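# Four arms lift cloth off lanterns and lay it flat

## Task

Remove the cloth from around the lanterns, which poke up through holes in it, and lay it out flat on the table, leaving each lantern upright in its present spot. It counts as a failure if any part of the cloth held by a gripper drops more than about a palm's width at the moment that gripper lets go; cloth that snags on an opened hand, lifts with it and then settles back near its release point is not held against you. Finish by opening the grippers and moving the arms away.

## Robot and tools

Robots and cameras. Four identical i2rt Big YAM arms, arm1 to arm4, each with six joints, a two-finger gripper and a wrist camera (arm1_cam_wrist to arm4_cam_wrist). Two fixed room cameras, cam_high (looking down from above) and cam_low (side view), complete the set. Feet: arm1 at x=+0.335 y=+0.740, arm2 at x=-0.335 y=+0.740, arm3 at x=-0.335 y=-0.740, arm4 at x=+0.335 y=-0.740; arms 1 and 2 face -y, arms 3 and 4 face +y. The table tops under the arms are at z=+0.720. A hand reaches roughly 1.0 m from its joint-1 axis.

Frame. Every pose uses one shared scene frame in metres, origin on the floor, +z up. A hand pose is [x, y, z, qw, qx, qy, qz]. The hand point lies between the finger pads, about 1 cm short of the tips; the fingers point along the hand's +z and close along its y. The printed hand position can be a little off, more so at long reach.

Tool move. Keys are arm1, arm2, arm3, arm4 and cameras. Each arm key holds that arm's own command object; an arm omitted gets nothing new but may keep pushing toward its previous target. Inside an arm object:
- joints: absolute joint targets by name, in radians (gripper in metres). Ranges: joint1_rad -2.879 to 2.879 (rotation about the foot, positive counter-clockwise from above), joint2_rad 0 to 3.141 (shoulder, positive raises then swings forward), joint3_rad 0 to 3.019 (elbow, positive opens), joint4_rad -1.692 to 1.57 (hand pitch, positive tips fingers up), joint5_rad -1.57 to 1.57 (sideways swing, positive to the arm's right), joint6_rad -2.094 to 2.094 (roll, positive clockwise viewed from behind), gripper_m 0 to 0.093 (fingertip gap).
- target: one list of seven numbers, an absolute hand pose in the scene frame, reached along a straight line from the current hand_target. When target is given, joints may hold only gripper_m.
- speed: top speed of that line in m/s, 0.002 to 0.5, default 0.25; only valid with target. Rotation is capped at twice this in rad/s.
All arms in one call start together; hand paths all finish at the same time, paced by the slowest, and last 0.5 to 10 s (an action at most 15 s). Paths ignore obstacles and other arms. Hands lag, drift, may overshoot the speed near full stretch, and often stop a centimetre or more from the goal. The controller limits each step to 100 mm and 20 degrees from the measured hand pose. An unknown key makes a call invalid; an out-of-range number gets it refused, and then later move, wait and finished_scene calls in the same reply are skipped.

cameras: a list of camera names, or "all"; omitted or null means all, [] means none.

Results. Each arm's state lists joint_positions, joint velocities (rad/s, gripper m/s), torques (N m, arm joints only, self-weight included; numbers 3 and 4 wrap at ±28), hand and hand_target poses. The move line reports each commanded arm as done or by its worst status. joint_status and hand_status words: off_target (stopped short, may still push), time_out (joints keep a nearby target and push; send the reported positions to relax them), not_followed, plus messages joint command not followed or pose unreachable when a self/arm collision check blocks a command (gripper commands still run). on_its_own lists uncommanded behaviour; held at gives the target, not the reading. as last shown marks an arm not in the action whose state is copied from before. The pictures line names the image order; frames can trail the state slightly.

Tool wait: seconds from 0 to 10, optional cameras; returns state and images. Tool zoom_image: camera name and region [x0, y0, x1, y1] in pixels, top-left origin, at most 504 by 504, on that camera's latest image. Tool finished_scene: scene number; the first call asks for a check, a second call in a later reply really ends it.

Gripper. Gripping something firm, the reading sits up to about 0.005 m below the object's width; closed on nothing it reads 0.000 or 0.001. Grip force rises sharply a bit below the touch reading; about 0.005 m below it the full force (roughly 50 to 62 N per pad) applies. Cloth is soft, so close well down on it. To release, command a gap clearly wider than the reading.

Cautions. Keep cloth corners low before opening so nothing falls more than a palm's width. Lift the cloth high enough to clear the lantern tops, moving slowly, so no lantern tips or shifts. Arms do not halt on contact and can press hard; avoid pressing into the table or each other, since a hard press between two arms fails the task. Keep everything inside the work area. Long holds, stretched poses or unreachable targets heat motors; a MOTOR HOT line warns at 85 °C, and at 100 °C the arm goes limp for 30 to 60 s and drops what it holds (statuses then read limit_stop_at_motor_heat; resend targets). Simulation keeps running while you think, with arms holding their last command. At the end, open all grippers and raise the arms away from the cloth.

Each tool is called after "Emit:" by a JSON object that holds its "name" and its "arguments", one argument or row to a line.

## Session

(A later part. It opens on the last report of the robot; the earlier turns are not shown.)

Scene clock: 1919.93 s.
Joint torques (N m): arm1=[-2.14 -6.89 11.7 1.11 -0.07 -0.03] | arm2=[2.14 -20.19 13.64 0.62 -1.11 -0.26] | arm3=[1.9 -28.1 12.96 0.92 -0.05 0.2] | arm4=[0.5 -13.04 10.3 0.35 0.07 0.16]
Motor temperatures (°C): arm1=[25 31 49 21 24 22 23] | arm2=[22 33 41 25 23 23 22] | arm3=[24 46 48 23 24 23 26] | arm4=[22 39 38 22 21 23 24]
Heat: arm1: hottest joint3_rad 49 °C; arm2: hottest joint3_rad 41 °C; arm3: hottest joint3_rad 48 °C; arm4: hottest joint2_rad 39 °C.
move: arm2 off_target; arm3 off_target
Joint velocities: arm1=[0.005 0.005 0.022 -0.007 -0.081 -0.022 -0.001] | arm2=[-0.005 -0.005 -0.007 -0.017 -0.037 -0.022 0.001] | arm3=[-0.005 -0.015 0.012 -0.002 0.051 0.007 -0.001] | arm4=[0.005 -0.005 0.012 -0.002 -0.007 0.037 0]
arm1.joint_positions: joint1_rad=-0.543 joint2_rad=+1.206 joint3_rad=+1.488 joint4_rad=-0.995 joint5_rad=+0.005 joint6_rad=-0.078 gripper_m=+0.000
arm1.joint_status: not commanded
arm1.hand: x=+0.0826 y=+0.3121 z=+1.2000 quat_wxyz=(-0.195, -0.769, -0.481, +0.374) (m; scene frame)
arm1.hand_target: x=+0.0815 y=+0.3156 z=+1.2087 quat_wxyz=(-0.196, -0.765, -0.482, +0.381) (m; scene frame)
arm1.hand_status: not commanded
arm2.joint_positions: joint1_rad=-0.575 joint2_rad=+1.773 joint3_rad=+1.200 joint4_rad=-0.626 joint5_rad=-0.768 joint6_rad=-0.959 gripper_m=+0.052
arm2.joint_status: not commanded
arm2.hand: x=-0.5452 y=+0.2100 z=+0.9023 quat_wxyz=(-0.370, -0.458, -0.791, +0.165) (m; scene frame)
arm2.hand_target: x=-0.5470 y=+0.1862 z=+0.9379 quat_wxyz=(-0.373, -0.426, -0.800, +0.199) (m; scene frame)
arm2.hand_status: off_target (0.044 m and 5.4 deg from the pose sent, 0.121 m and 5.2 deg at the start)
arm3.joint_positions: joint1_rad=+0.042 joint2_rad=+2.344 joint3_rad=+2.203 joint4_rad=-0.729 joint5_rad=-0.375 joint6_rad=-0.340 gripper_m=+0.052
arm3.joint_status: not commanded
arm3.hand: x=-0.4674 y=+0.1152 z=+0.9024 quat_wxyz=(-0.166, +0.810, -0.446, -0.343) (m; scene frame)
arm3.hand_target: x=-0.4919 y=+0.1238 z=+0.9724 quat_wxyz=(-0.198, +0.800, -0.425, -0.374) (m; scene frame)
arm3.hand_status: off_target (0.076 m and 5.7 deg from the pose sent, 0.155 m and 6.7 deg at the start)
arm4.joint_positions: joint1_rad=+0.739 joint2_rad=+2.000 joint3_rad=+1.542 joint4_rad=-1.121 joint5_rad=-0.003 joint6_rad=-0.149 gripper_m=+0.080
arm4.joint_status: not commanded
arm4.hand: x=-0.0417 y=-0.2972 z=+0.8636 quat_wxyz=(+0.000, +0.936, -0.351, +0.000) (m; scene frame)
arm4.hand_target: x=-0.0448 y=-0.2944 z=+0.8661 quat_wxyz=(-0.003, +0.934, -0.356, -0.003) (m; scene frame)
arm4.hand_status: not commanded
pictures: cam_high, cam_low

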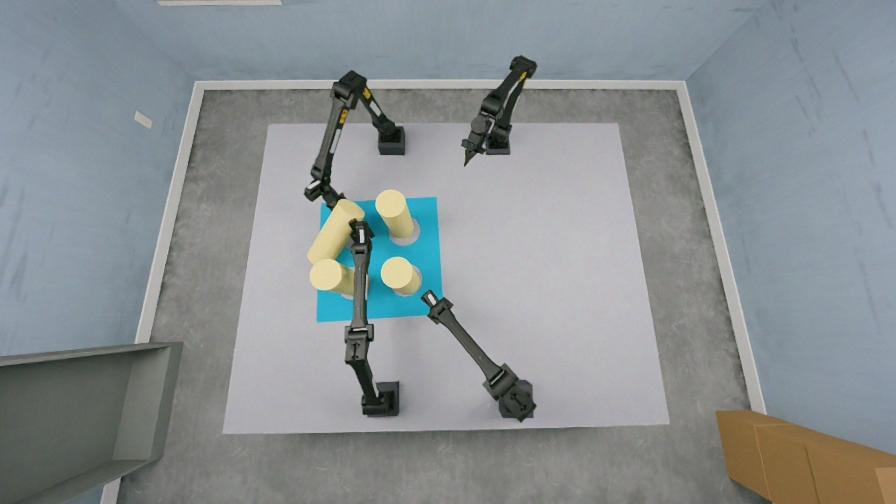

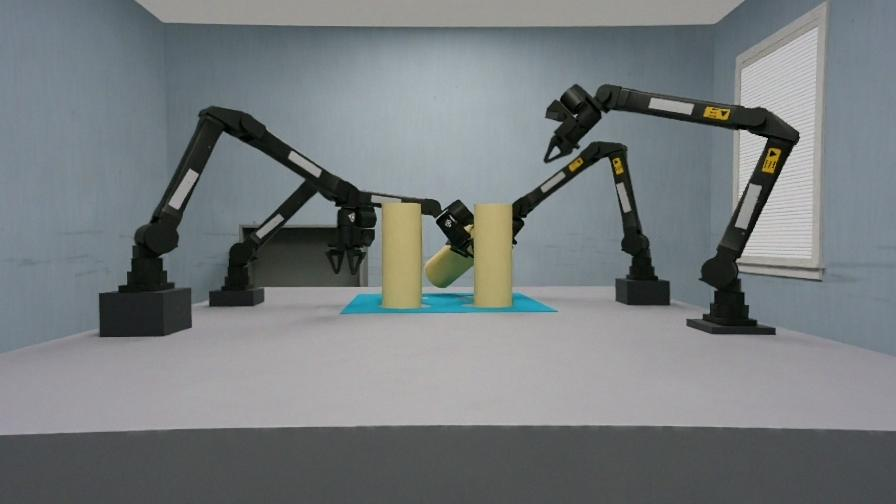

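Emit:
{"name": "move", "arguments": {
  "arm2": {"target": [-0.572, 0.1812, 1.028, 0.37315, 0.42549, 0.80023, -0.19841], "speed": 0.09},
  "arm3": {"target": [-0.517, 0.1195, 1.063, 0.19841, -0.80023, 0.42549, 0.37315], "speed": 0.09},
  "cameras": ["cam_high", "cam_low"]
}}

Emit:
{"name": "zoom_image", "arguments": {
  "camera": "cam_high",
  "region": [300, 180, 420, 300]
}}

Emit:
{"name": "zoom_image", "arguments": {
  "camera": "cam_low",
  "region": [380, 160, 560, 320]
}}

Scene clock: 1959.73 s.
Joint torques (N m): arm1=[-1.49 -6.65 11.77 1.03 -0.09 -0.07] | arm2=[2.73 -18.61 13.9 0.58 -0.57 -0.2] | arm3=[1.55 -24.18 13.74 1.26 -0.05 0.33] | arm4=[0.5 -13.04 10.3 0.35 0.07 0.16]
Motor temperatures (°C): arm1=[25 31 49 21 24 22 23] | arm2=[22 34 45 25 24 23 22] | arm3=[24 57 49 23 24 23 26] | arm4=[22 39 38 22 21 23 24]
Heat: arm1: hottest joint3_rad 49 °C; arm2: hottest joint3_rad 45 °C; arm3: hottest joint2_rad 57 °C; arm4: hottest joint2_rad 39 °C.
move: arm2 off_target; arm3 off_target
Joint velocities: arm1=[-0.015 0.005 -0.002 -0.002 -0.022 0.051 0] | arm2=[-0.005 -0.034 -0.012 0.002 -0.051 0.007 0] | arm3=[-0.005 -0.005 0.007 0.012 0.007 0.007 -0.001] | arm4=[-0.024 -0.015 0.002 0.002 0.081 0.022 -0.001]
arm1, arm4: as last shown
arm2.joint_positions: joint1_rad=-0.614 joint2_rad=+1.714 joint3_rad=+1.412 joint4_rad=-0.898 joint5_rad=-0.797 joint6_rad=-1.013 gripper_m=+0.052
arm2.joint_status: not commanded
arm2.hand: x=-0.5753 y=+0.1994 z=+1.0065 quat_wxyz=(-0.375, -0.447, -0.791, +0.181) (m; scene frame)
arm2.hand_target: x=-0.5724 y=+0.1816 z=+1.0276 quat_wxyz=(-0.373, -0.426, -0.800, +0.199) (m; scene frame)
arm2.hand_status: off_target (0.028 m and 3.3 deg from the pose sent, 0.132 m and 5.4 deg at the start)
arm3.joint_positions: joint1_rad=+0.081 joint2_rad=+2.324 joint3_rad=+2.470 joint4_rad=-0.982 joint5_rad=-0.350 joint6_rad=-0.326 gripper_m=+0.052
arm3.joint_status: not commanded
arm3.hand: x=-0.4978 y=+0.1111 z=+1.0220 quat_wxyz=(-0.177, +0.811, -0.435, -0.348) (m; scene frame)
arm3.hand_target: x=-0.5165 y=+0.1172 z=+1.0628 quat_wxyz=(-0.199, +0.800, -0.425, -0.374) (m; scene frame)
arm3.hand_status: off_target (0.046 m and 4.1 deg from the pose sent, 0.168 m and 5.7 deg at the start)
pictures: cam_high, cam_low

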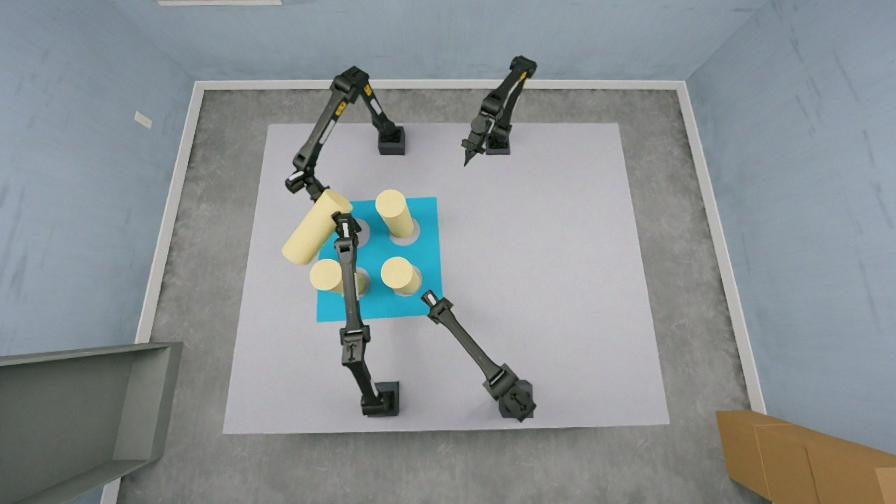

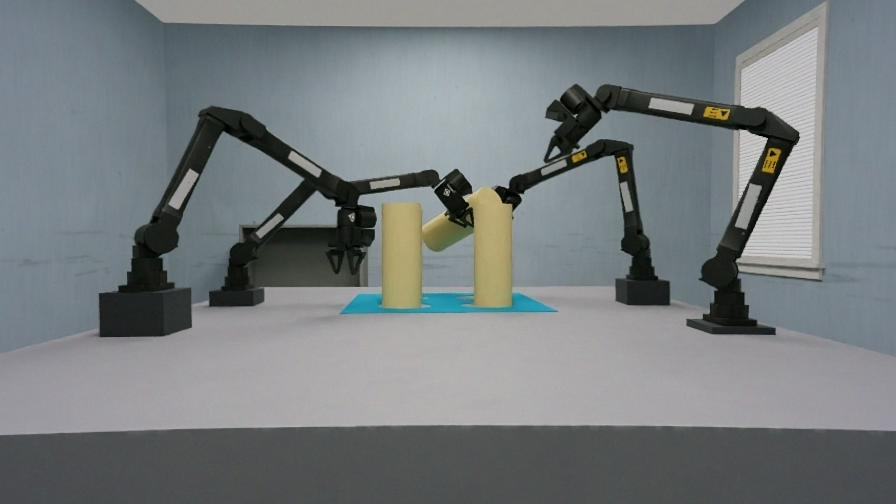

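Scaled by 4.200.

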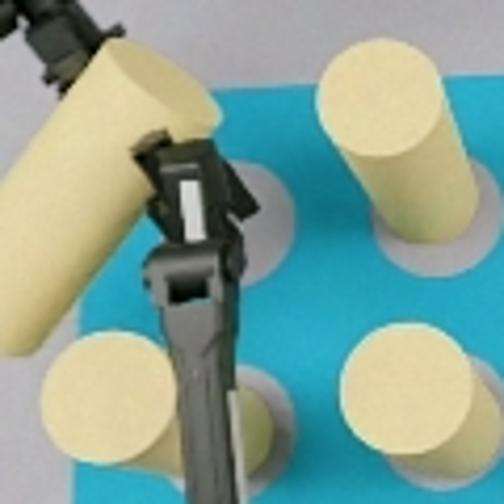

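Scaled by 2.800.

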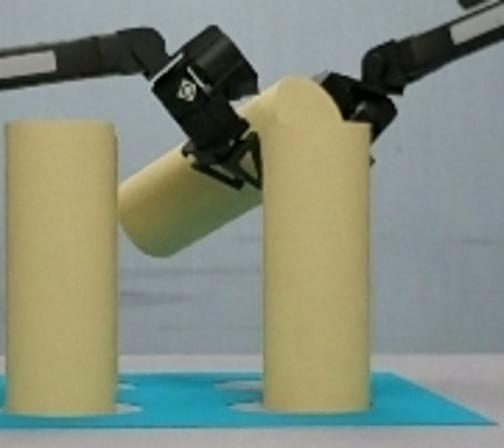

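Emit:
{"name": "move", "arguments": {
  "arm2": {"target": [-0.568, 0.1815, 0.915, 0.37315, 0.42549, 0.80023, -0.19841], "speed": 0.1},
  "arm3": {"target": [-0.515, 0.119, 0.95, 0.19841, -0.80023, 0.42549, 0.37315], "speed": 0.1},
  "cameras": ["cam_high", "cam_low"]
}}

Emit:
{"name": "zoom_image", "arguments": {
  "camera": "cam_high",
  "region": [270, 180, 390, 300]
}}

Emit:
{"name": "zoom_image", "arguments": {
  "camera": "cam_low",
  "region": [380, 180, 560, 320]
}}

Scene clock: 2006.13 s.
Joint torques (N m): arm1=[-1.55 -6.59 11.51 1.22 -0.1 -0.04] | arm2=[3.25 -19.72 8.2 1.78 -0.89 -0.12] | arm3=[1.44 -27.28 8.34 2.39 -0.06 0.22] | arm4=[0.5 -13.04 10.3 0.36 0.07 0.16]
Motor temperatures (°C): arm1=[25 31 49 21 24 22 23] | arm2=[22 33 44 25 23 23 22] | arm3=[24 54 62 23 24 23 26] | arm4=[22 39 38 22 21 23 24]
Heat: arm1: hottest joint3_rad 49 °C; arm2: hottest joint3_rad 44 °C; arm3: hottest joint3_rad 62 °C; arm4: hottest joint2_rad 39 °C.
move: arm2 off_target; arm3 off_target
Joint velocities: arm1=[-0.005 0.005 -0.017 0.012 0.007 -0.051 -0.001] | arm2=[-0.015 -0.005 -0.002 -0.007 0.037 0.007 0] | arm3=[-0.005 -0.005 -0.002 -0.012 0.007 -0.051 -0.001] | arm4=[-0.005 0.005 -0.017 -0.007 0.007 -0.007 0.001]
arm1, arm4: as last shown
arm2.joint_positions: joint1_rad=-0.615 joint2_rad=+1.819 joint3_rad=+1.299 joint4_rad=-0.644 joint5_rad=-0.785 joint6_rad=-1.014 gripper_m=+0.052
arm2.joint_status: not commanded
arm2.hand: x=-0.5837 y=+0.1916 z=+0.9166 quat_wxyz=(-0.367, -0.442, -0.794, +0.198) (m; scene frame)
arm2.hand_target: x=-0.5676 y=+0.1829 z=+0.9152 quat_wxyz=(-0.373, -0.425, -0.800, +0.198) (m; scene frame)
arm2.hand_status: off_target (0.019 m and 2.2 deg from the pose sent, 0.094 m and 3.3 deg at the start)
arm3.joint_positions: joint1_rad=+0.080 joint2_rad=+2.321 joint3_rad=+2.183 joint4_rad=-0.689 joint5_rad=-0.350 joint6_rad=-0.318 gripper_m=+0.052
arm3.joint_status: not commanded
arm3.hand: x=-0.4959 y=+0.1135 z=+0.9160 quat_wxyz=(-0.179, +0.808, -0.438, -0.351) (m; scene frame)
arm3.hand_target: x=-0.5145 y=+0.1158 z=+0.9498 quat_wxyz=(-0.197, +0.801, -0.425, -0.373) (m; scene frame)
arm3.hand_status: off_target (0.039 m and 3.8 deg from the pose sent, 0.074 m and 4.1 deg at the start)
pictures: cam_high, cam_low

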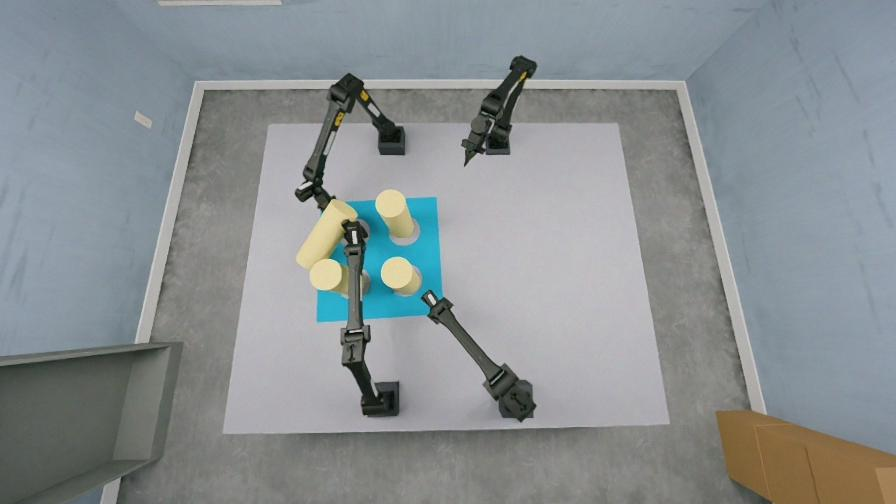

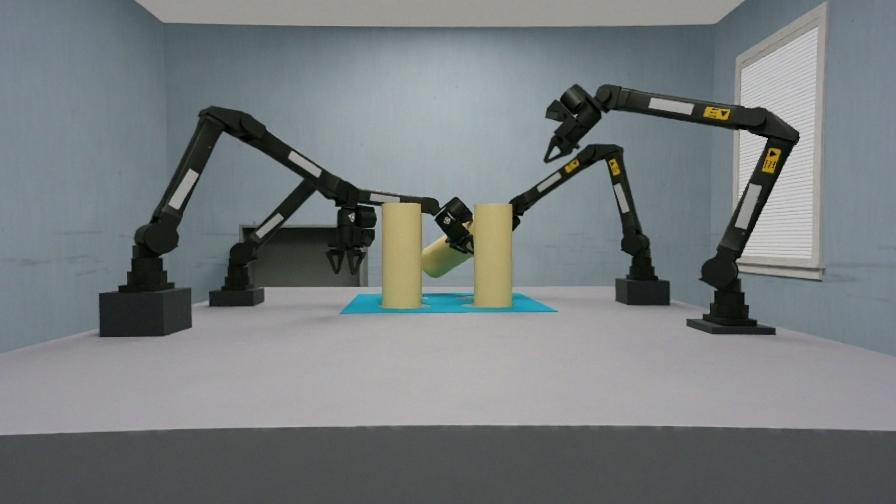

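Scaled by 4.200.

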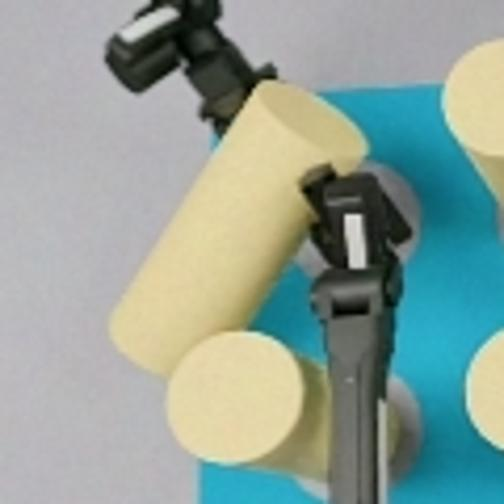

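Scaled by 2.800.

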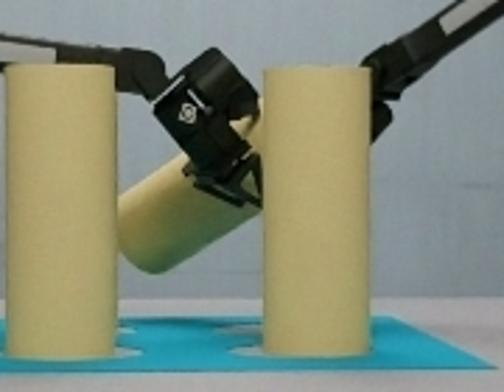

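Emit:
{"name": "move", "arguments": {
  "arm2": {"target": [-0.568, 0.182, 0.86, 0.37315, 0.42549, 0.80023, -0.19841], "speed": 0.08},
  "arm3": {"target": [-0.515, 0.119, 0.895, 0.19841, -0.80023, 0.42549, 0.37315], "speed": 0.08},
  "cameras": ["cam_high", "cam_low"]
}}

Emit:
{"name": "zoom_image", "arguments": {
  "camera": "cam_high",
  "region": [270, 180, 390, 300]
}}

Emit:
{"name": "zoom_image", "arguments": {
  "camera": "cam_low",
  "region": [380, 180, 560, 320]
}}

Scene clock: 2029.57 s.
Joint torques (N m): arm1=[-1.85 -6.77 11.69 1.29 -0.09 -0.09] | arm2=[3.31 -19.19 7.39 1.74 -0.57 -0.11] | arm3=[1.2 -24.76 8.62 2.58 -0.03 0.22] | arm4=[0.5 -13.04 10.29 0.36 0.07 0.16]
Motor temperatures (°C): arm1=[25 31 49 21 24 22 23] | arm2=[22 34 41 25 24 23 22] | arm3=[24 57 57 23 24 23 26] | arm4=[22 39 38 22 21 23 24]
Heat: arm1: hottest joint3_rad 49 °C; arm2: hottest joint3_rad 41 °C; arm3: hottest joint2_rad 57 °C; arm4: hottest joint2_rad 39 °C.
move: arm2 off_target; arm3 off_target
Joint velocities: arm1=[-0.005 0.005 -0.017 0.002 -0.037 0.007 0] | arm2=[-0.005 -0.005 0.007 0.007 0.022 0.037 0] | arm3=[-0.015 -0.005 -0.002 -0.012 -0.007 -0.051 0] | arm4=[0.005 0.005 -0.012 0.002 0.007 -0.022 0]
arm1, arm4: as last shown
arm2.joint_positions: joint1_rad=-0.615 joint2_rad=+1.890 joint3_rad=+1.255 joint4_rad=-0.514 joint5_rad=-0.793 joint6_rad=-1.014 gripper_m=+0.052
arm2.joint_status: not commanded
arm2.hand: x=-0.5843 y=+0.1888 z=+0.8702 quat_wxyz=(-0.370, -0.437, -0.793, +0.205) (m; scene frame)
arm2.hand_target: x=-0.5678 y=+0.1829 z=+0.8604 quat_wxyz=(-0.373, -0.425, -0.800, +0.198) (m; scene frame)
arm2.hand_status: off_target (0.020 m and 1.8 deg from the pose sent, 0.059 m and 2.2 deg at the start)
arm3.joint_positions: joint1_rad=+0.085 joint2_rad=+2.328 joint3_rad=+2.097 joint4_rad=-0.577 joint5_rad=-0.350 joint6_rad=-0.318 gripper_m=+0.052
arm3.joint_status: not commanded
arm3.hand: x=-0.5000 y=+0.1113 z=+0.8821 quat_wxyz=(-0.186, +0.807, -0.432, -0.356) (m; scene frame)
arm3.hand_target: x=-0.5150 y=+0.1173 z=+0.8956 quat_wxyz=(-0.198, +0.801, -0.425, -0.373) (m; scene frame)
arm3.hand_status: off_target (0.021 m and 2.7 deg from the pose sent, 0.029 m and 3.8 deg at the start)
pictures: cam_high, cam_low

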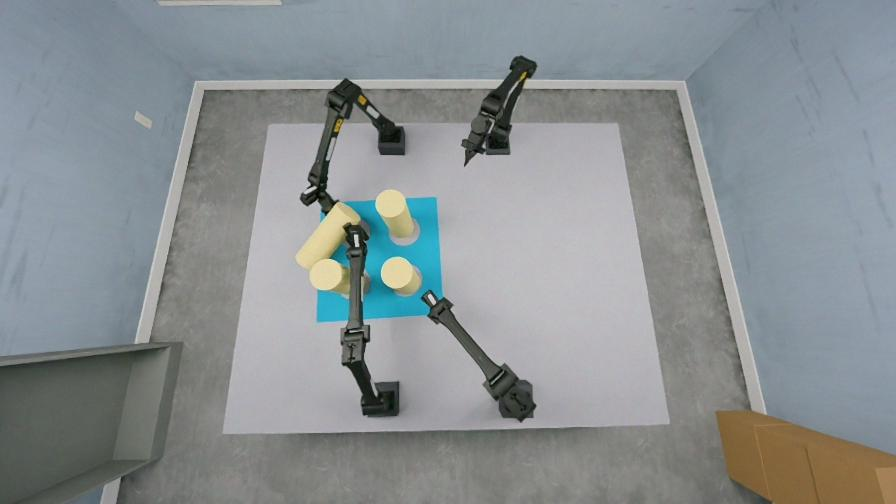

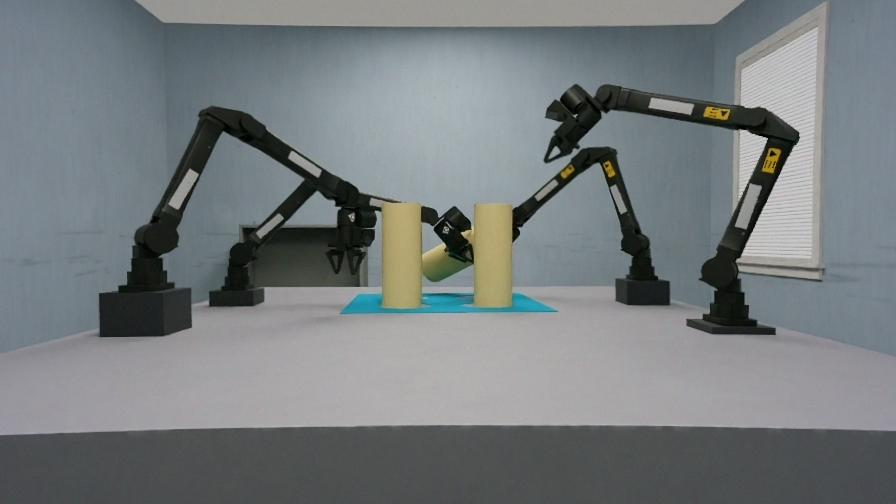

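Scaled by 4.200.

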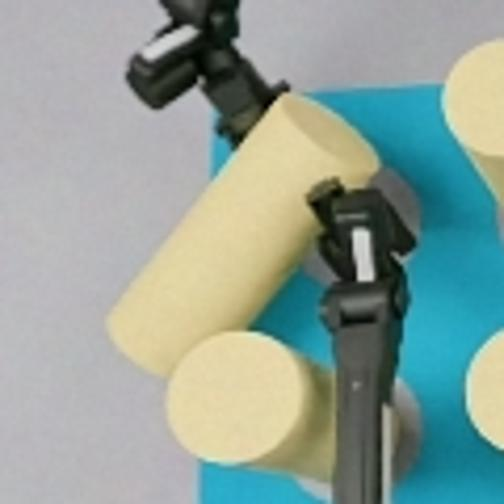

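Scaled by 2.800.

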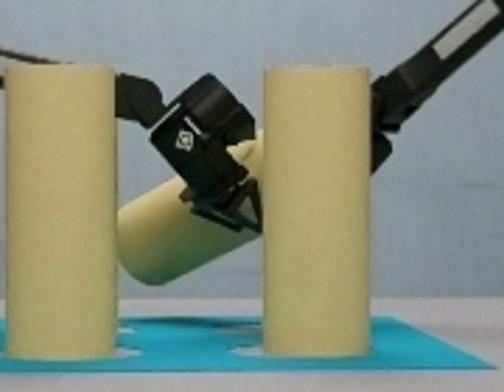

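Emit:
{"name": "move", "arguments": {
  "arm2": {"target": [-0.568, 0.182, 0.815, 0.37315, 0.42549, 0.80023, -0.19841], "speed": 0.08},
  "arm3": {"target": [-0.515, 0.119, 0.843, 0.19841, -0.80023, 0.42549, 0.37315], "speed": 0.08},
  "cameras": ["cam_high", "cam_low"]
}}

Emit:
{"name": "zoom_image", "arguments": {
  "camera": "cam_high",
  "region": [270, 180, 390, 300]
}}

Emit:
{"name": "zoom_image", "arguments": {
  "camera": "cam_low",
  "region": [380, 180, 560, 320]
}}

Scene clock: 2042.27 s.
Joint torques (N m): arm1=[-1.85 -7.24 11.71 1.24 -0.1 -0.08] | arm2=[3.19 -20.48 6.94 1.72 -0.61 -0.12] | arm3=[1.32 -24.94 8.28 2.51 -0.01 0.23] | arm4=[0.5 -13.04 10.3 0.35 0.07 0.16]
Motor temperatures (°C): arm1=[25 31 49 21 24 22 23] | arm2=[22 34 41 25 24 23 22] | arm3=[24 54 54 23 24 23 26] | arm4=[22 39 38 22 21 23 24]
Heat: arm1: hottest joint3_rad 49 °C; arm2: hottest joint3_rad 41 °C; arm3: hottest joint2_rad 54 °C; arm4: hottest joint2_rad 39 °C.
move: arm2 off_target; arm3 off_target
Joint velocities: arm1=[-0.015 -0.005 -0.012 -0.002 -0.051 -0.037 -0.001] | arm2=[-0.005 -0.005 0.022 0.007 0.007 0.051 0.001] | arm3=[0.005 -0.005 0.002 -0.007 -0.037 0.051 -0.001] | arm4=[-0.005 -0.005 -0.002 0.007 0.007 -0.007 0]
arm1, arm4: as last shown
arm2.joint_positions: joint1_rad=-0.614 joint2_rad=+1.975 joint3_rad=+1.228 joint4_rad=-0.413 joint5_rad=-0.792 joint6_rad=-1.014 gripper_m=+0.052
arm2.joint_status: not commanded
arm2.hand: x=-0.5833 y=+0.1897 z=+0.8191 quat_wxyz=(-0.371, -0.440, -0.793, +0.200) (m; scene frame)
arm2.hand_target: x=-0.5677 y=+0.1828 z=+0.8151 quat_wxyz=(-0.373, -0.426, -0.800, +0.198) (m; scene frame)
arm2.hand_status: off_target (0.018 m and 1.8 deg from the pose sent, 0.058 m and 1.8 deg at the start)
arm3.joint_positions: joint1_rad=+0.085 joint2_rad=+2.373 joint3_rad=+2.042 joint4_rad=-0.471 joint5_rad=-0.350 joint6_rad=-0.318 gripper_m=+0.052
arm3.joint_status: not commanded
arm3.hand: x=-0.4997 y=+0.1120 z=+0.8318 quat_wxyz=(-0.188, +0.807, -0.432, -0.358) (m; scene frame)
arm3.hand_target: x=-0.5148 y=+0.1174 z=+0.8433 quat_wxyz=(-0.198, +0.801, -0.425, -0.373) (m; scene frame)
arm3.hand_status: off_target (0.020 m and 2.4 deg from the pose sent, 0.043 m and 2.7 deg at the start)
pictures: cam_high, cam_low

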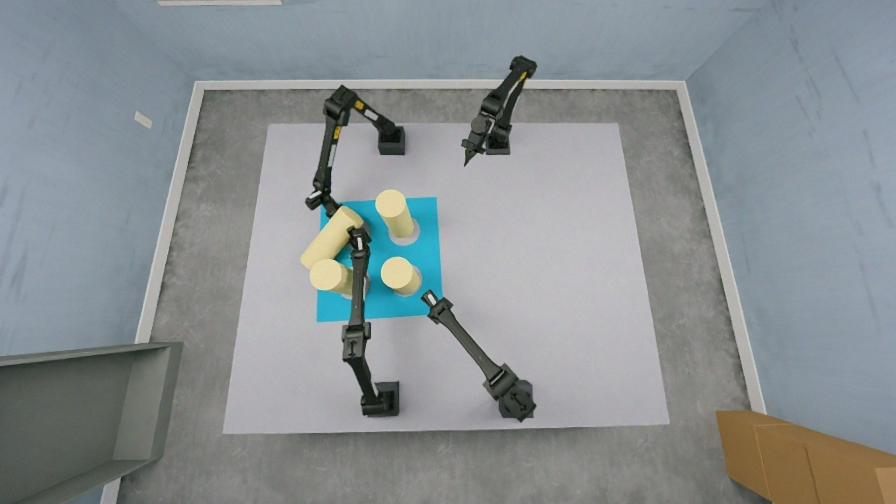

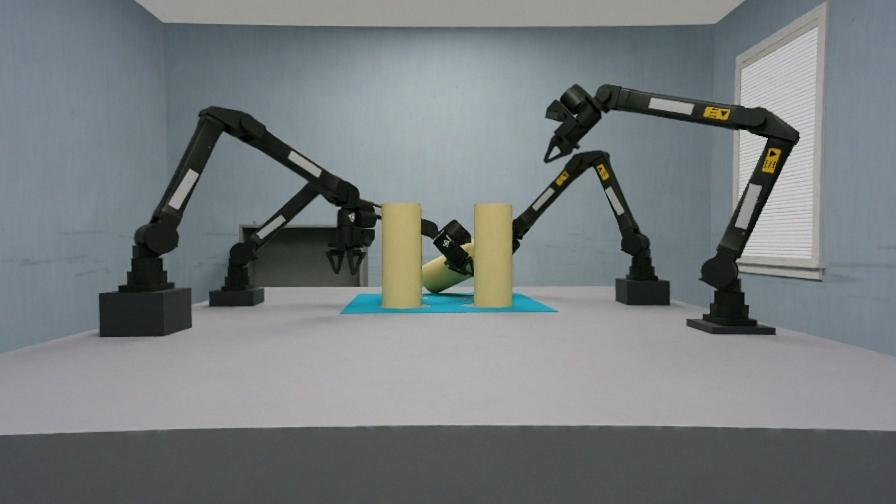

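Scaled by 4.200.

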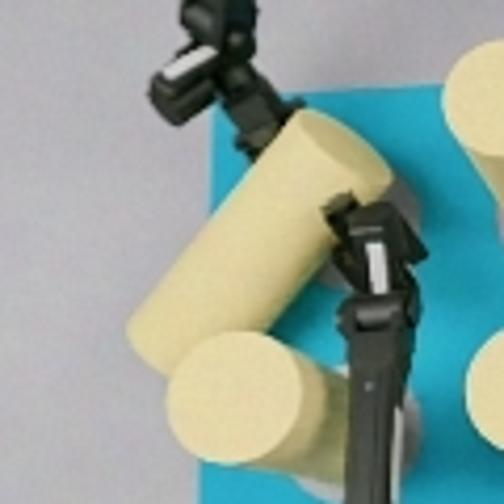

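Scaled by 2.800.

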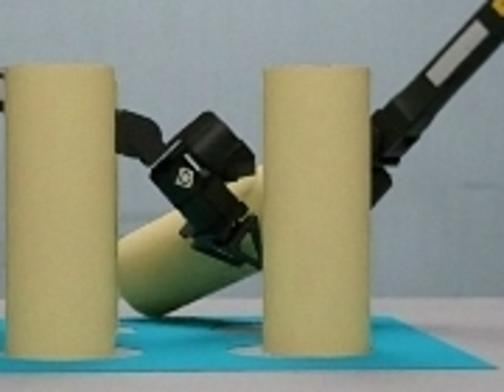

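Emit:
{"name": "move", "arguments": {
  "cameras": ["cam_high", "cam_low"]
}}

Scene clock: 2069.33 s.
Joint torques (N m): arm1=[-1.55 -6.48 11.64 1.17 -0.08 -0.07] | arm2=[3.19 -20.54 6.91 1.74 -0.61 -0.11] | arm3=[1.26 -25 8.25 2.45 0 0.23] | arm4=[0.5 -13.04 10.3 0.36 0.07 0.16]
Motor temperatures (°C): arm1=[25 30 49 21 24 22 23] | arm2=[22 32 39 25 23 23 22] | arm3=[24 50 50 23 24 23 26] | arm4=[22 39 38 22 21 23 24]
Heat: arm1: hottest joint3_rad 49 °C; arm2: hottest joint3_rad 39 °C; arm3: hottest joint2_rad 50 °C; arm4: hottest joint2_rad 39 °C.
Joint velocities: arm1=[-0.005 -0.005 -0.007 -0.022 0.022 -0.051 0] | arm2=[-0.005 -0.015 0.022 0.007 -0.095 -0.051 0.001] | arm3=[-0.005 -0.015 -0.002 0.002 0.022 0.022 0] | arm4=[-0.015 0.005 0.007 0.002 -0.051 -0.007 0]
arm1.joint_positions: joint1_rad=-0.543 joint2_rad=+1.206 joint3_rad=+1.488 joint4_rad=-0.995 joint5_rad=+0.005 joint6_rad=-0.078 gripper_m=+0.000
arm1.joint_status: not commanded
arm1.hand: x=+0.0826 y=+0.3121 z=+1.2000 quat_wxyz=(-0.195, -0.769, -0.481, +0.374) (m; scene frame)
arm1.hand_target: x=+0.0815 y=+0.3156 z=+1.2087 quat_wxyz=(-0.196, -0.765, -0.482, +0.381) (m; scene frame)
arm1.hand_status: not commanded
arm2.joint_positions: joint1_rad=-0.614 joint2_rad=+1.975 joint3_rad=+1.228 joint4_rad=-0.413 joint5_rad=-0.792 joint6_rad=-1.014 gripper_m=+0.052
arm2.joint_status: not commanded
arm2.hand: x=-0.5833 y=+0.1897 z=+0.8191 quat_wxyz=(-0.371, -0.440, -0.793, +0.200) (m; scene frame)
arm2.hand_target: x=-0.5677 y=+0.1828 z=+0.8151 quat_wxyz=(-0.373, -0.426, -0.800, +0.198) (m; scene frame)
arm2.hand_status: off_target (0.018 m and 1.8 deg from the pose sent, 0.058 m and 1.8 deg at the start)
arm3.joint_positions: joint1_rad=+0.085 joint2_rad=+2.373 joint3_rad=+2.042 joint4_rad=-0.471 joint5_rad=-0.350 joint6_rad=-0.318 gripper_m=+0.052
arm3.joint_status: not commanded
arm3.hand: x=-0.4997 y=+0.1120 z=+0.8318 quat_wxyz=(-0.188, +0.807, -0.432, -0.358) (m; scene frame)
arm3.hand_target: x=-0.5148 y=+0.1174 z=+0.8433 quat_wxyz=(-0.198, +0.801, -0.425, -0.373) (m; scene frame)
arm3.hand_status: off_target (0.020 m and 2.4 deg from the pose sent, 0.043 m and 2.7 deg at the start)
arm4.joint_positions: joint1_rad=+0.739 joint2_rad=+2.000 joint3_rad=+1.542 joint4_rad=-1.121 joint5_rad=-0.003 joint6_rad=-0.149 gripper_m=+0.080
arm4.joint_status: not commanded
arm4.hand: x=-0.0417 y=-0.2972 z=+0.8636 quat_wxyz=(+0.000, +0.936, -0.351, +0.000) (m; scene frame)
arm4.hand_target: x=-0.0448 y=-0.2944 z=+0.8661 quat_wxyz=(-0.003, +0.934, -0.356, -0.003) (m; scene frame)
arm4.hand_status: not commanded
pictures: cam_high, cam_low

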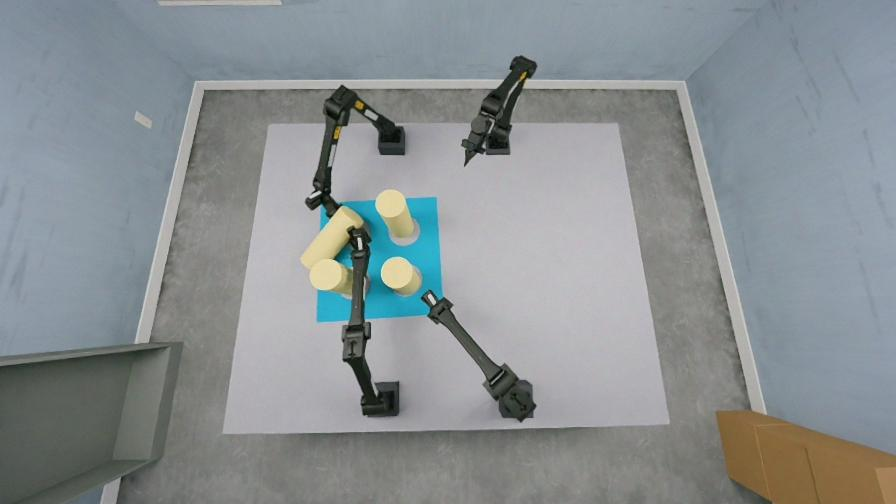

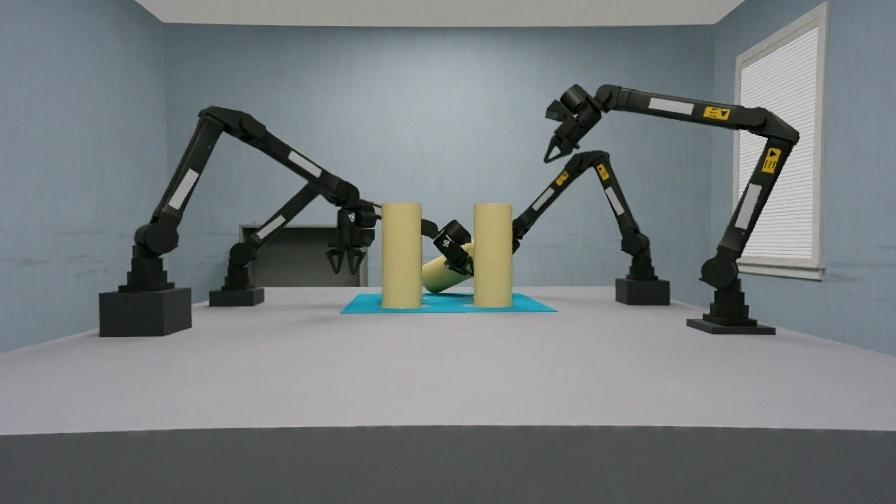

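Emit:
{"name": "move", "arguments": {
  "arm2": {"joints": {"gripper_m": 0.03}},
  "arm3": {"joints": {"gripper_m": 0.03}},
  "cameras": ["cam_high", "cam_low"]
}}

Emit:
{"name": "zoom_image", "arguments": {
  "camera": "cam_low",
  "region": [380, 180, 560, 320]
}}

Emit:
{"name": "zoom_image", "arguments": {
  "camera": "cam_high",
  "region": [280, 170, 460, 310]
}}

Scene clock: 2090.33 s.
Joint torques (N m): arm1=[-1.67 -6.59 11.63 1.09 -0.11 -0.01] | arm2=[3.14 -20.48 6.95 1.73 -0.72 -0.12] | arm3=[1.2 -24.94 8.27 2.22 -0.01 0.19] | arm4=[0.5 -13.04 10.3 0.36 0.07 0.16]
Motor temperatures (°C): arm1=[25 30 49 21 24 22 23] | arm2=[22 31 38 25 23 23 22] | arm3=[24 49 48 23 24 23 26] | arm4=[22 39 38 22 21 23 24]
Heat: arm1: hottest joint3_rad 49 °C; arm2: hottest joint3_rad 38 °C; arm3: hottest joint2_rad 49 °C; arm4: hottest joint2_rad 39 °C.
move: arm2 done; arm3 done
Joint velocities: arm1=[-0.005 0.005 -0.002 0.002 0.022 -0.007 -0.001] | arm2=[-0.015 -0.005 -0.002 -0.022 0.007 0.007 0] | arm3=[-0.005 -0.015 -0.002 -0.007 -0.081 -0.022 -0.001] | arm4=[-0.005 -0.005 -0.007 -0.012 -0.066 0.066 0]
arm1, arm4: as last shown
arm2.joint_positions: joint1_rad=-0.613 joint2_rad=+1.975 joint3_rad=+1.228 joint4_rad=-0.413 joint5_rad=-0.789 joint6_rad=-1.014 gripper_m=+0.030
arm2.joint_status: all done
arm2.hand: x=-0.5833 y=+0.1896 z=+0.8188 quat_wxyz=(-0.369, -0.440, -0.794, +0.200) (m; scene frame)
arm2.hand_target: x=-0.5677 y=+0.1829 z=+0.8151 quat_wxyz=(-0.373, -0.426, -0.800, +0.198) (m; scene frame)
arm2.hand_status: not commanded
arm3.joint_positions: joint1_rad=+0.085 joint2_rad=+2.373 joint3_rad=+2.042 joint4_rad=-0.465 joint5_rad=-0.349 joint6_rad=-0.315 gripper_m=+0.030
arm3.joint_status: all done
arm3.hand: x=-0.4997 y=+0.1131 z=+0.8327 quat_wxyz=(-0.189, +0.805, -0.432, -0.359) (m; scene frame)
arm3.hand_target: x=-0.5147 y=+0.1174 z=+0.8433 quat_wxyz=(-0.198, +0.801, -0.425, -0.373) (m; scene frame)
arm3.hand_status: not commanded
pictures: cam_high, cam_low

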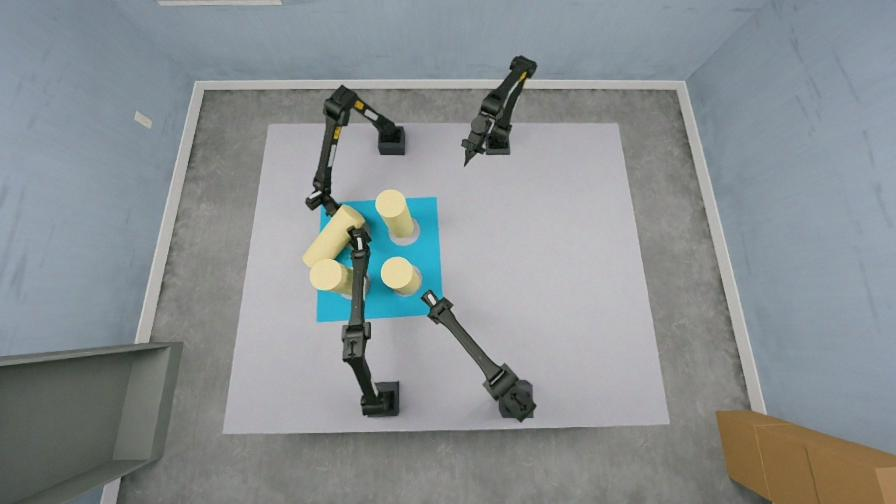

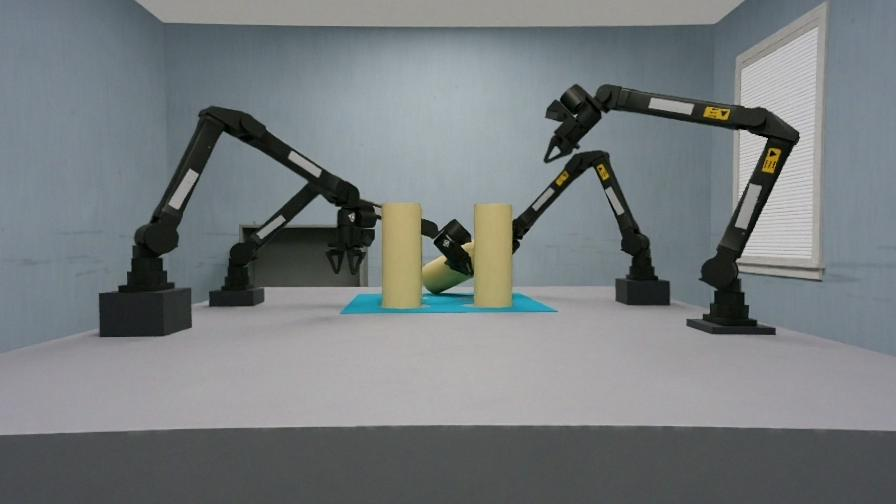

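Scaled by 2.800.

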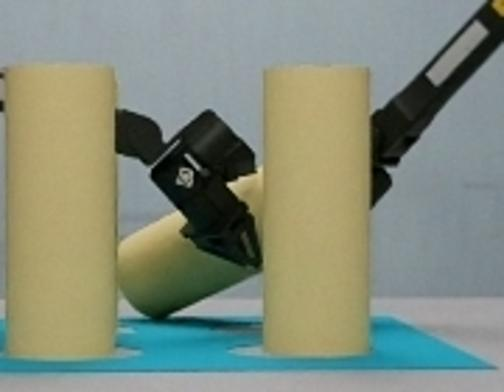

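Scaled by 2.800.

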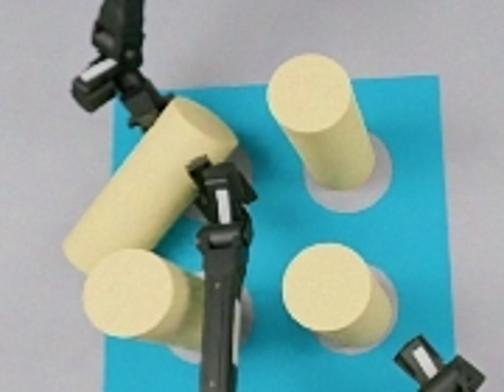

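Emit:
{"name": "move", "arguments": {
  "arm2": {"joints": {"gripper_m": 0.004}},
  "arm3": {"joints": {"gripper_m": 0.004}},
  "cameras": ["cam_high", "cam_low"]
}}

Emit:
{"name": "zoom_image", "arguments": {
  "camera": "cam_low",
  "region": [380, 180, 560, 320]
}}

Emit:
{"name": "zoom_image", "arguments": {
  "camera": "cam_high",
  "region": [280, 170, 460, 310]
}}

Scene clock: 2096.07 s.
Joint torques (N m): arm1=[-1.79 -6.53 11.67 1.16 -0.09 -0.07] | arm2=[2.61 -20.31 6.94 1.73 -0.74 -0.12] | arm3=[1.08 -25.11 8.29 2.19 -0.03 0.17] | arm4=[0.5 -12.98 10.29 0.38 0.06 0.16]
Motor temperatures (°C): arm1=[25 30 49 21 24 22 23] | arm2=[22 31 38 25 24 23 22] | arm3=[24 49 48 23 24 23 26] | arm4=[22 39 38 22 21 23 24]
Heat: arm1: hottest joint3_rad 49 °C; arm2: hottest joint3_rad 38 °C; arm3: hottest joint2_rad 49 °C; arm4: hottest joint2_rad 39 °C.
move: arm2 done; arm3 done
Joint velocities: arm1=[0.005 -0.005 0.002 0.002 -0.051 -0.007 -0.001] | arm2=[-0.005 0.005 -0.007 0.002 0.051 0.081 0] | arm3=[-0.015 0.005 0.007 0.002 0.022 -0.022 0] | arm4=[-0.005 -0.015 -0.012 -0.007 0.022 -0.037 -0.001]
arm1, arm4: as last shown
arm2.joint_positions: joint1_rad=-0.609 joint2_rad=+1.975 joint3_rad=+1.228 joint4_rad=-0.413 joint5_rad=-0.789 joint6_rad=-1.014 gripper_m=+0.004
arm2.joint_status: all done
arm2.hand: x=-0.5812 y=+0.1886 z=+0.8188 quat_wxyz=(-0.369, -0.438, -0.795, +0.199) (m; scene frame)
arm2.hand_target: x=-0.5676 y=+0.1828 z=+0.8152 quat_wxyz=(-0.373, -0.426, -0.800, +0.198) (m; scene frame)
arm2.hand_status: not commanded
arm3.joint_positions: joint1_rad=+0.086 joint2_rad=+2.373 joint3_rad=+2.042 joint4_rad=-0.464 joint5_rad=-0.349 joint6_rad=-0.313 gripper_m=+0.004
arm3.joint_status: all done
arm3.hand: x=-0.5007 y=+0.1131 z=+0.8330 quat_wxyz=(-0.189, +0.805, -0.432, -0.360) (m; scene frame)
arm3.hand_target: x=-0.5147 y=+0.1174 z=+0.8434 quat_wxyz=(-0.198, +0.801, -0.425, -0.373) (m; scene frame)
arm3.hand_status: not commanded
pictures: cam_high, cam_low

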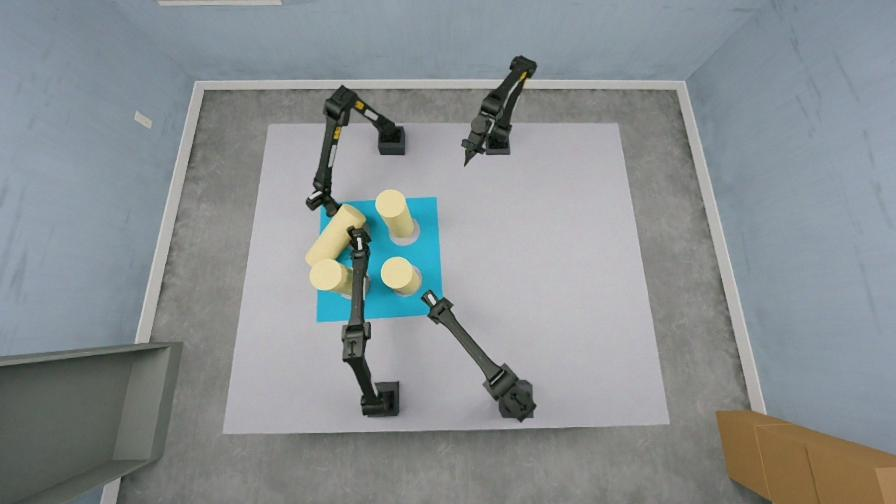

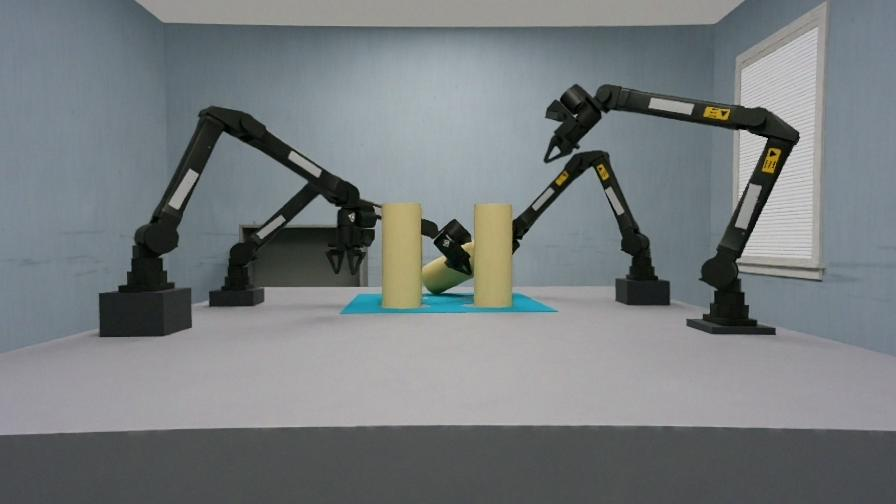

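Scaled by 2.800.

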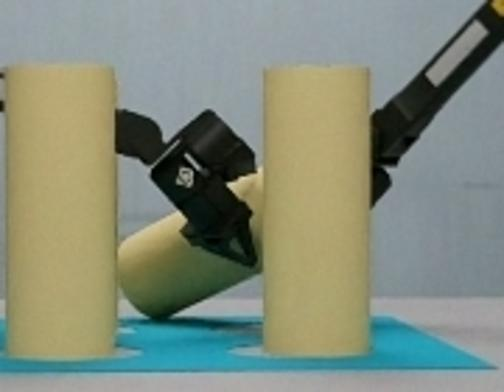

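Scaled by 2.800.

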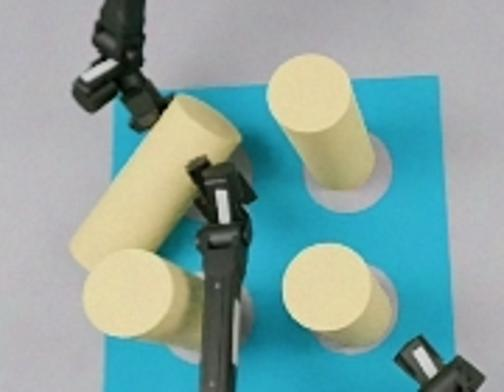

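Emit:
{"name": "move", "arguments": {
  "arm2": {"target": [-0.568, 0.1825, 0.868, 0.37315, 0.42549, 0.80023, -0.19841], "speed": 0.08},
  "arm3": {"target": [-0.515, 0.1185, 0.9, 0.19841, -0.80023, 0.42549, 0.37315], "speed": 0.08},
  "cameras": ["cam_high", "cam_low"]
}}

Emit:
{"name": "zoom_image", "arguments": {
  "camera": "cam_low",
  "region": [380, 180, 560, 320]
}}

Emit:
{"name": "zoom_image", "arguments": {
  "camera": "cam_high",
  "region": [280, 170, 460, 310]
}}

Scene clock: 2100.47 s.
Joint torques (N m): arm1=[-1.61 -7 11.66 1.16 -0.1 -0.04] | arm2=[2.14 -22.18 9.76 0.54 -0.88 -0.12] | arm3=[1.03 -27.16 11.92 0.49 -0.03 0.11] | arm4=[0.44 -13.04 10.3 0.36 0.07 0.16]
Motor temperatures (°C): arm1=[25 30 49 21 24 22 23] | arm2=[22 31 38 25 24 23 22] | arm3=[24 49 48 23 24 23 26] | arm4=[22 39 38 22 21 23 24]
Heat: arm1: hottest joint3_rad 49 °C; arm2: hottest joint3_rad 38 °C; arm3: hottest joint2_rad 49 °C; arm4: hottest joint2_rad 39 °C.
move: arm2 off_target; arm3 off_target
Joint velocities: arm1=[-0.005 -0.015 0.007 0.012 -0.037 0.007 0] | arm2=[-0.015 -0.015 0.012 -0.002 -0.007 -0.081 0.001] | arm3=[0.005 -0.005 -0.002 -0.007 -0.022 -0.066 0] | arm4=[0.024 -0.005 0.007 -0.012 0.051 0.037 0]
arm1, arm4: as last shown
arm2.joint_positions: joint1_rad=-0.604 joint2_rad=+1.912 joint3_rad=+1.228 joint4_rad=-0.504 joint5_rad=-0.785 joint6_rad=-1.014 gripper_m=+0.004
arm2.joint_status: not commanded
arm2.hand: x=-0.5729 y=+0.1953 z=+0.8473 quat_wxyz=(-0.370, -0.442, -0.796, +0.185) (m; scene frame)
arm2.hand_target: x=-0.5681 y=+0.1824 z=+0.8679 quat_wxyz=(-0.373, -0.425, -0.800, +0.198) (m; scene frame)
arm2.hand_status: off_target (0.025 m and 2.5 deg from the pose sent, 0.051 m and 1.7 deg at the start)
arm3.joint_positions: joint1_rad=+0.087 joint2_rad=+2.348 joint3_rad=+2.042 joint4_rad=-0.527 joint5_rad=-0.349 joint6_rad=-0.307 gripper_m=+0.004
arm3.joint_status: not commanded
arm3.hand: x=-0.5003 y=+0.1039 z=+0.8441 quat_wxyz=(-0.174, +0.808, -0.440, -0.350) (m; scene frame)
arm3.hand_target: x=-0.5147 y=+0.1159 z=+0.8999 quat_wxyz=(-0.198, +0.800, -0.425, -0.374) (m; scene frame)
arm3.hand_status: off_target (0.060 m and 4.3 deg from the pose sent, 0.069 m and 2.0 deg at the start)
pictures: cam_high, cam_low

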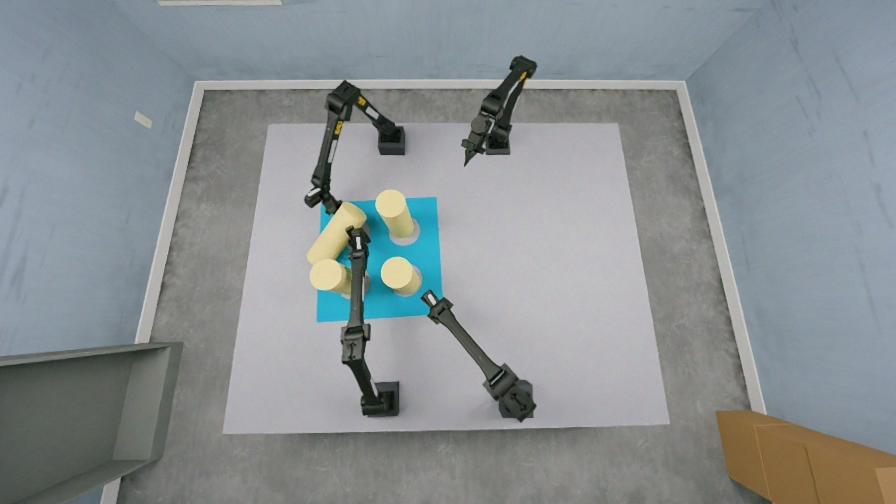

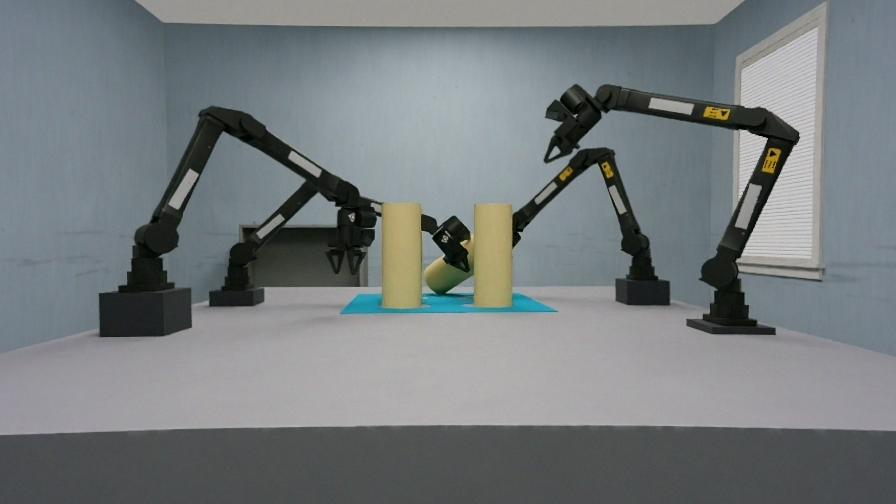

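Scaled by 2.800.

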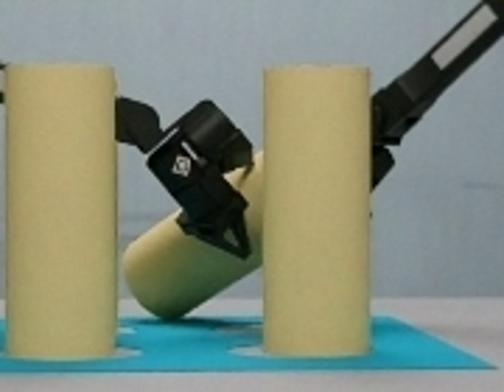

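Scaled by 2.800.

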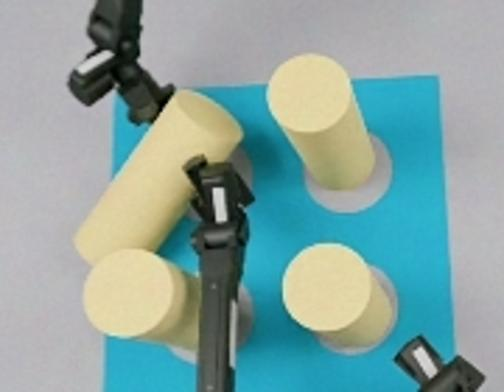

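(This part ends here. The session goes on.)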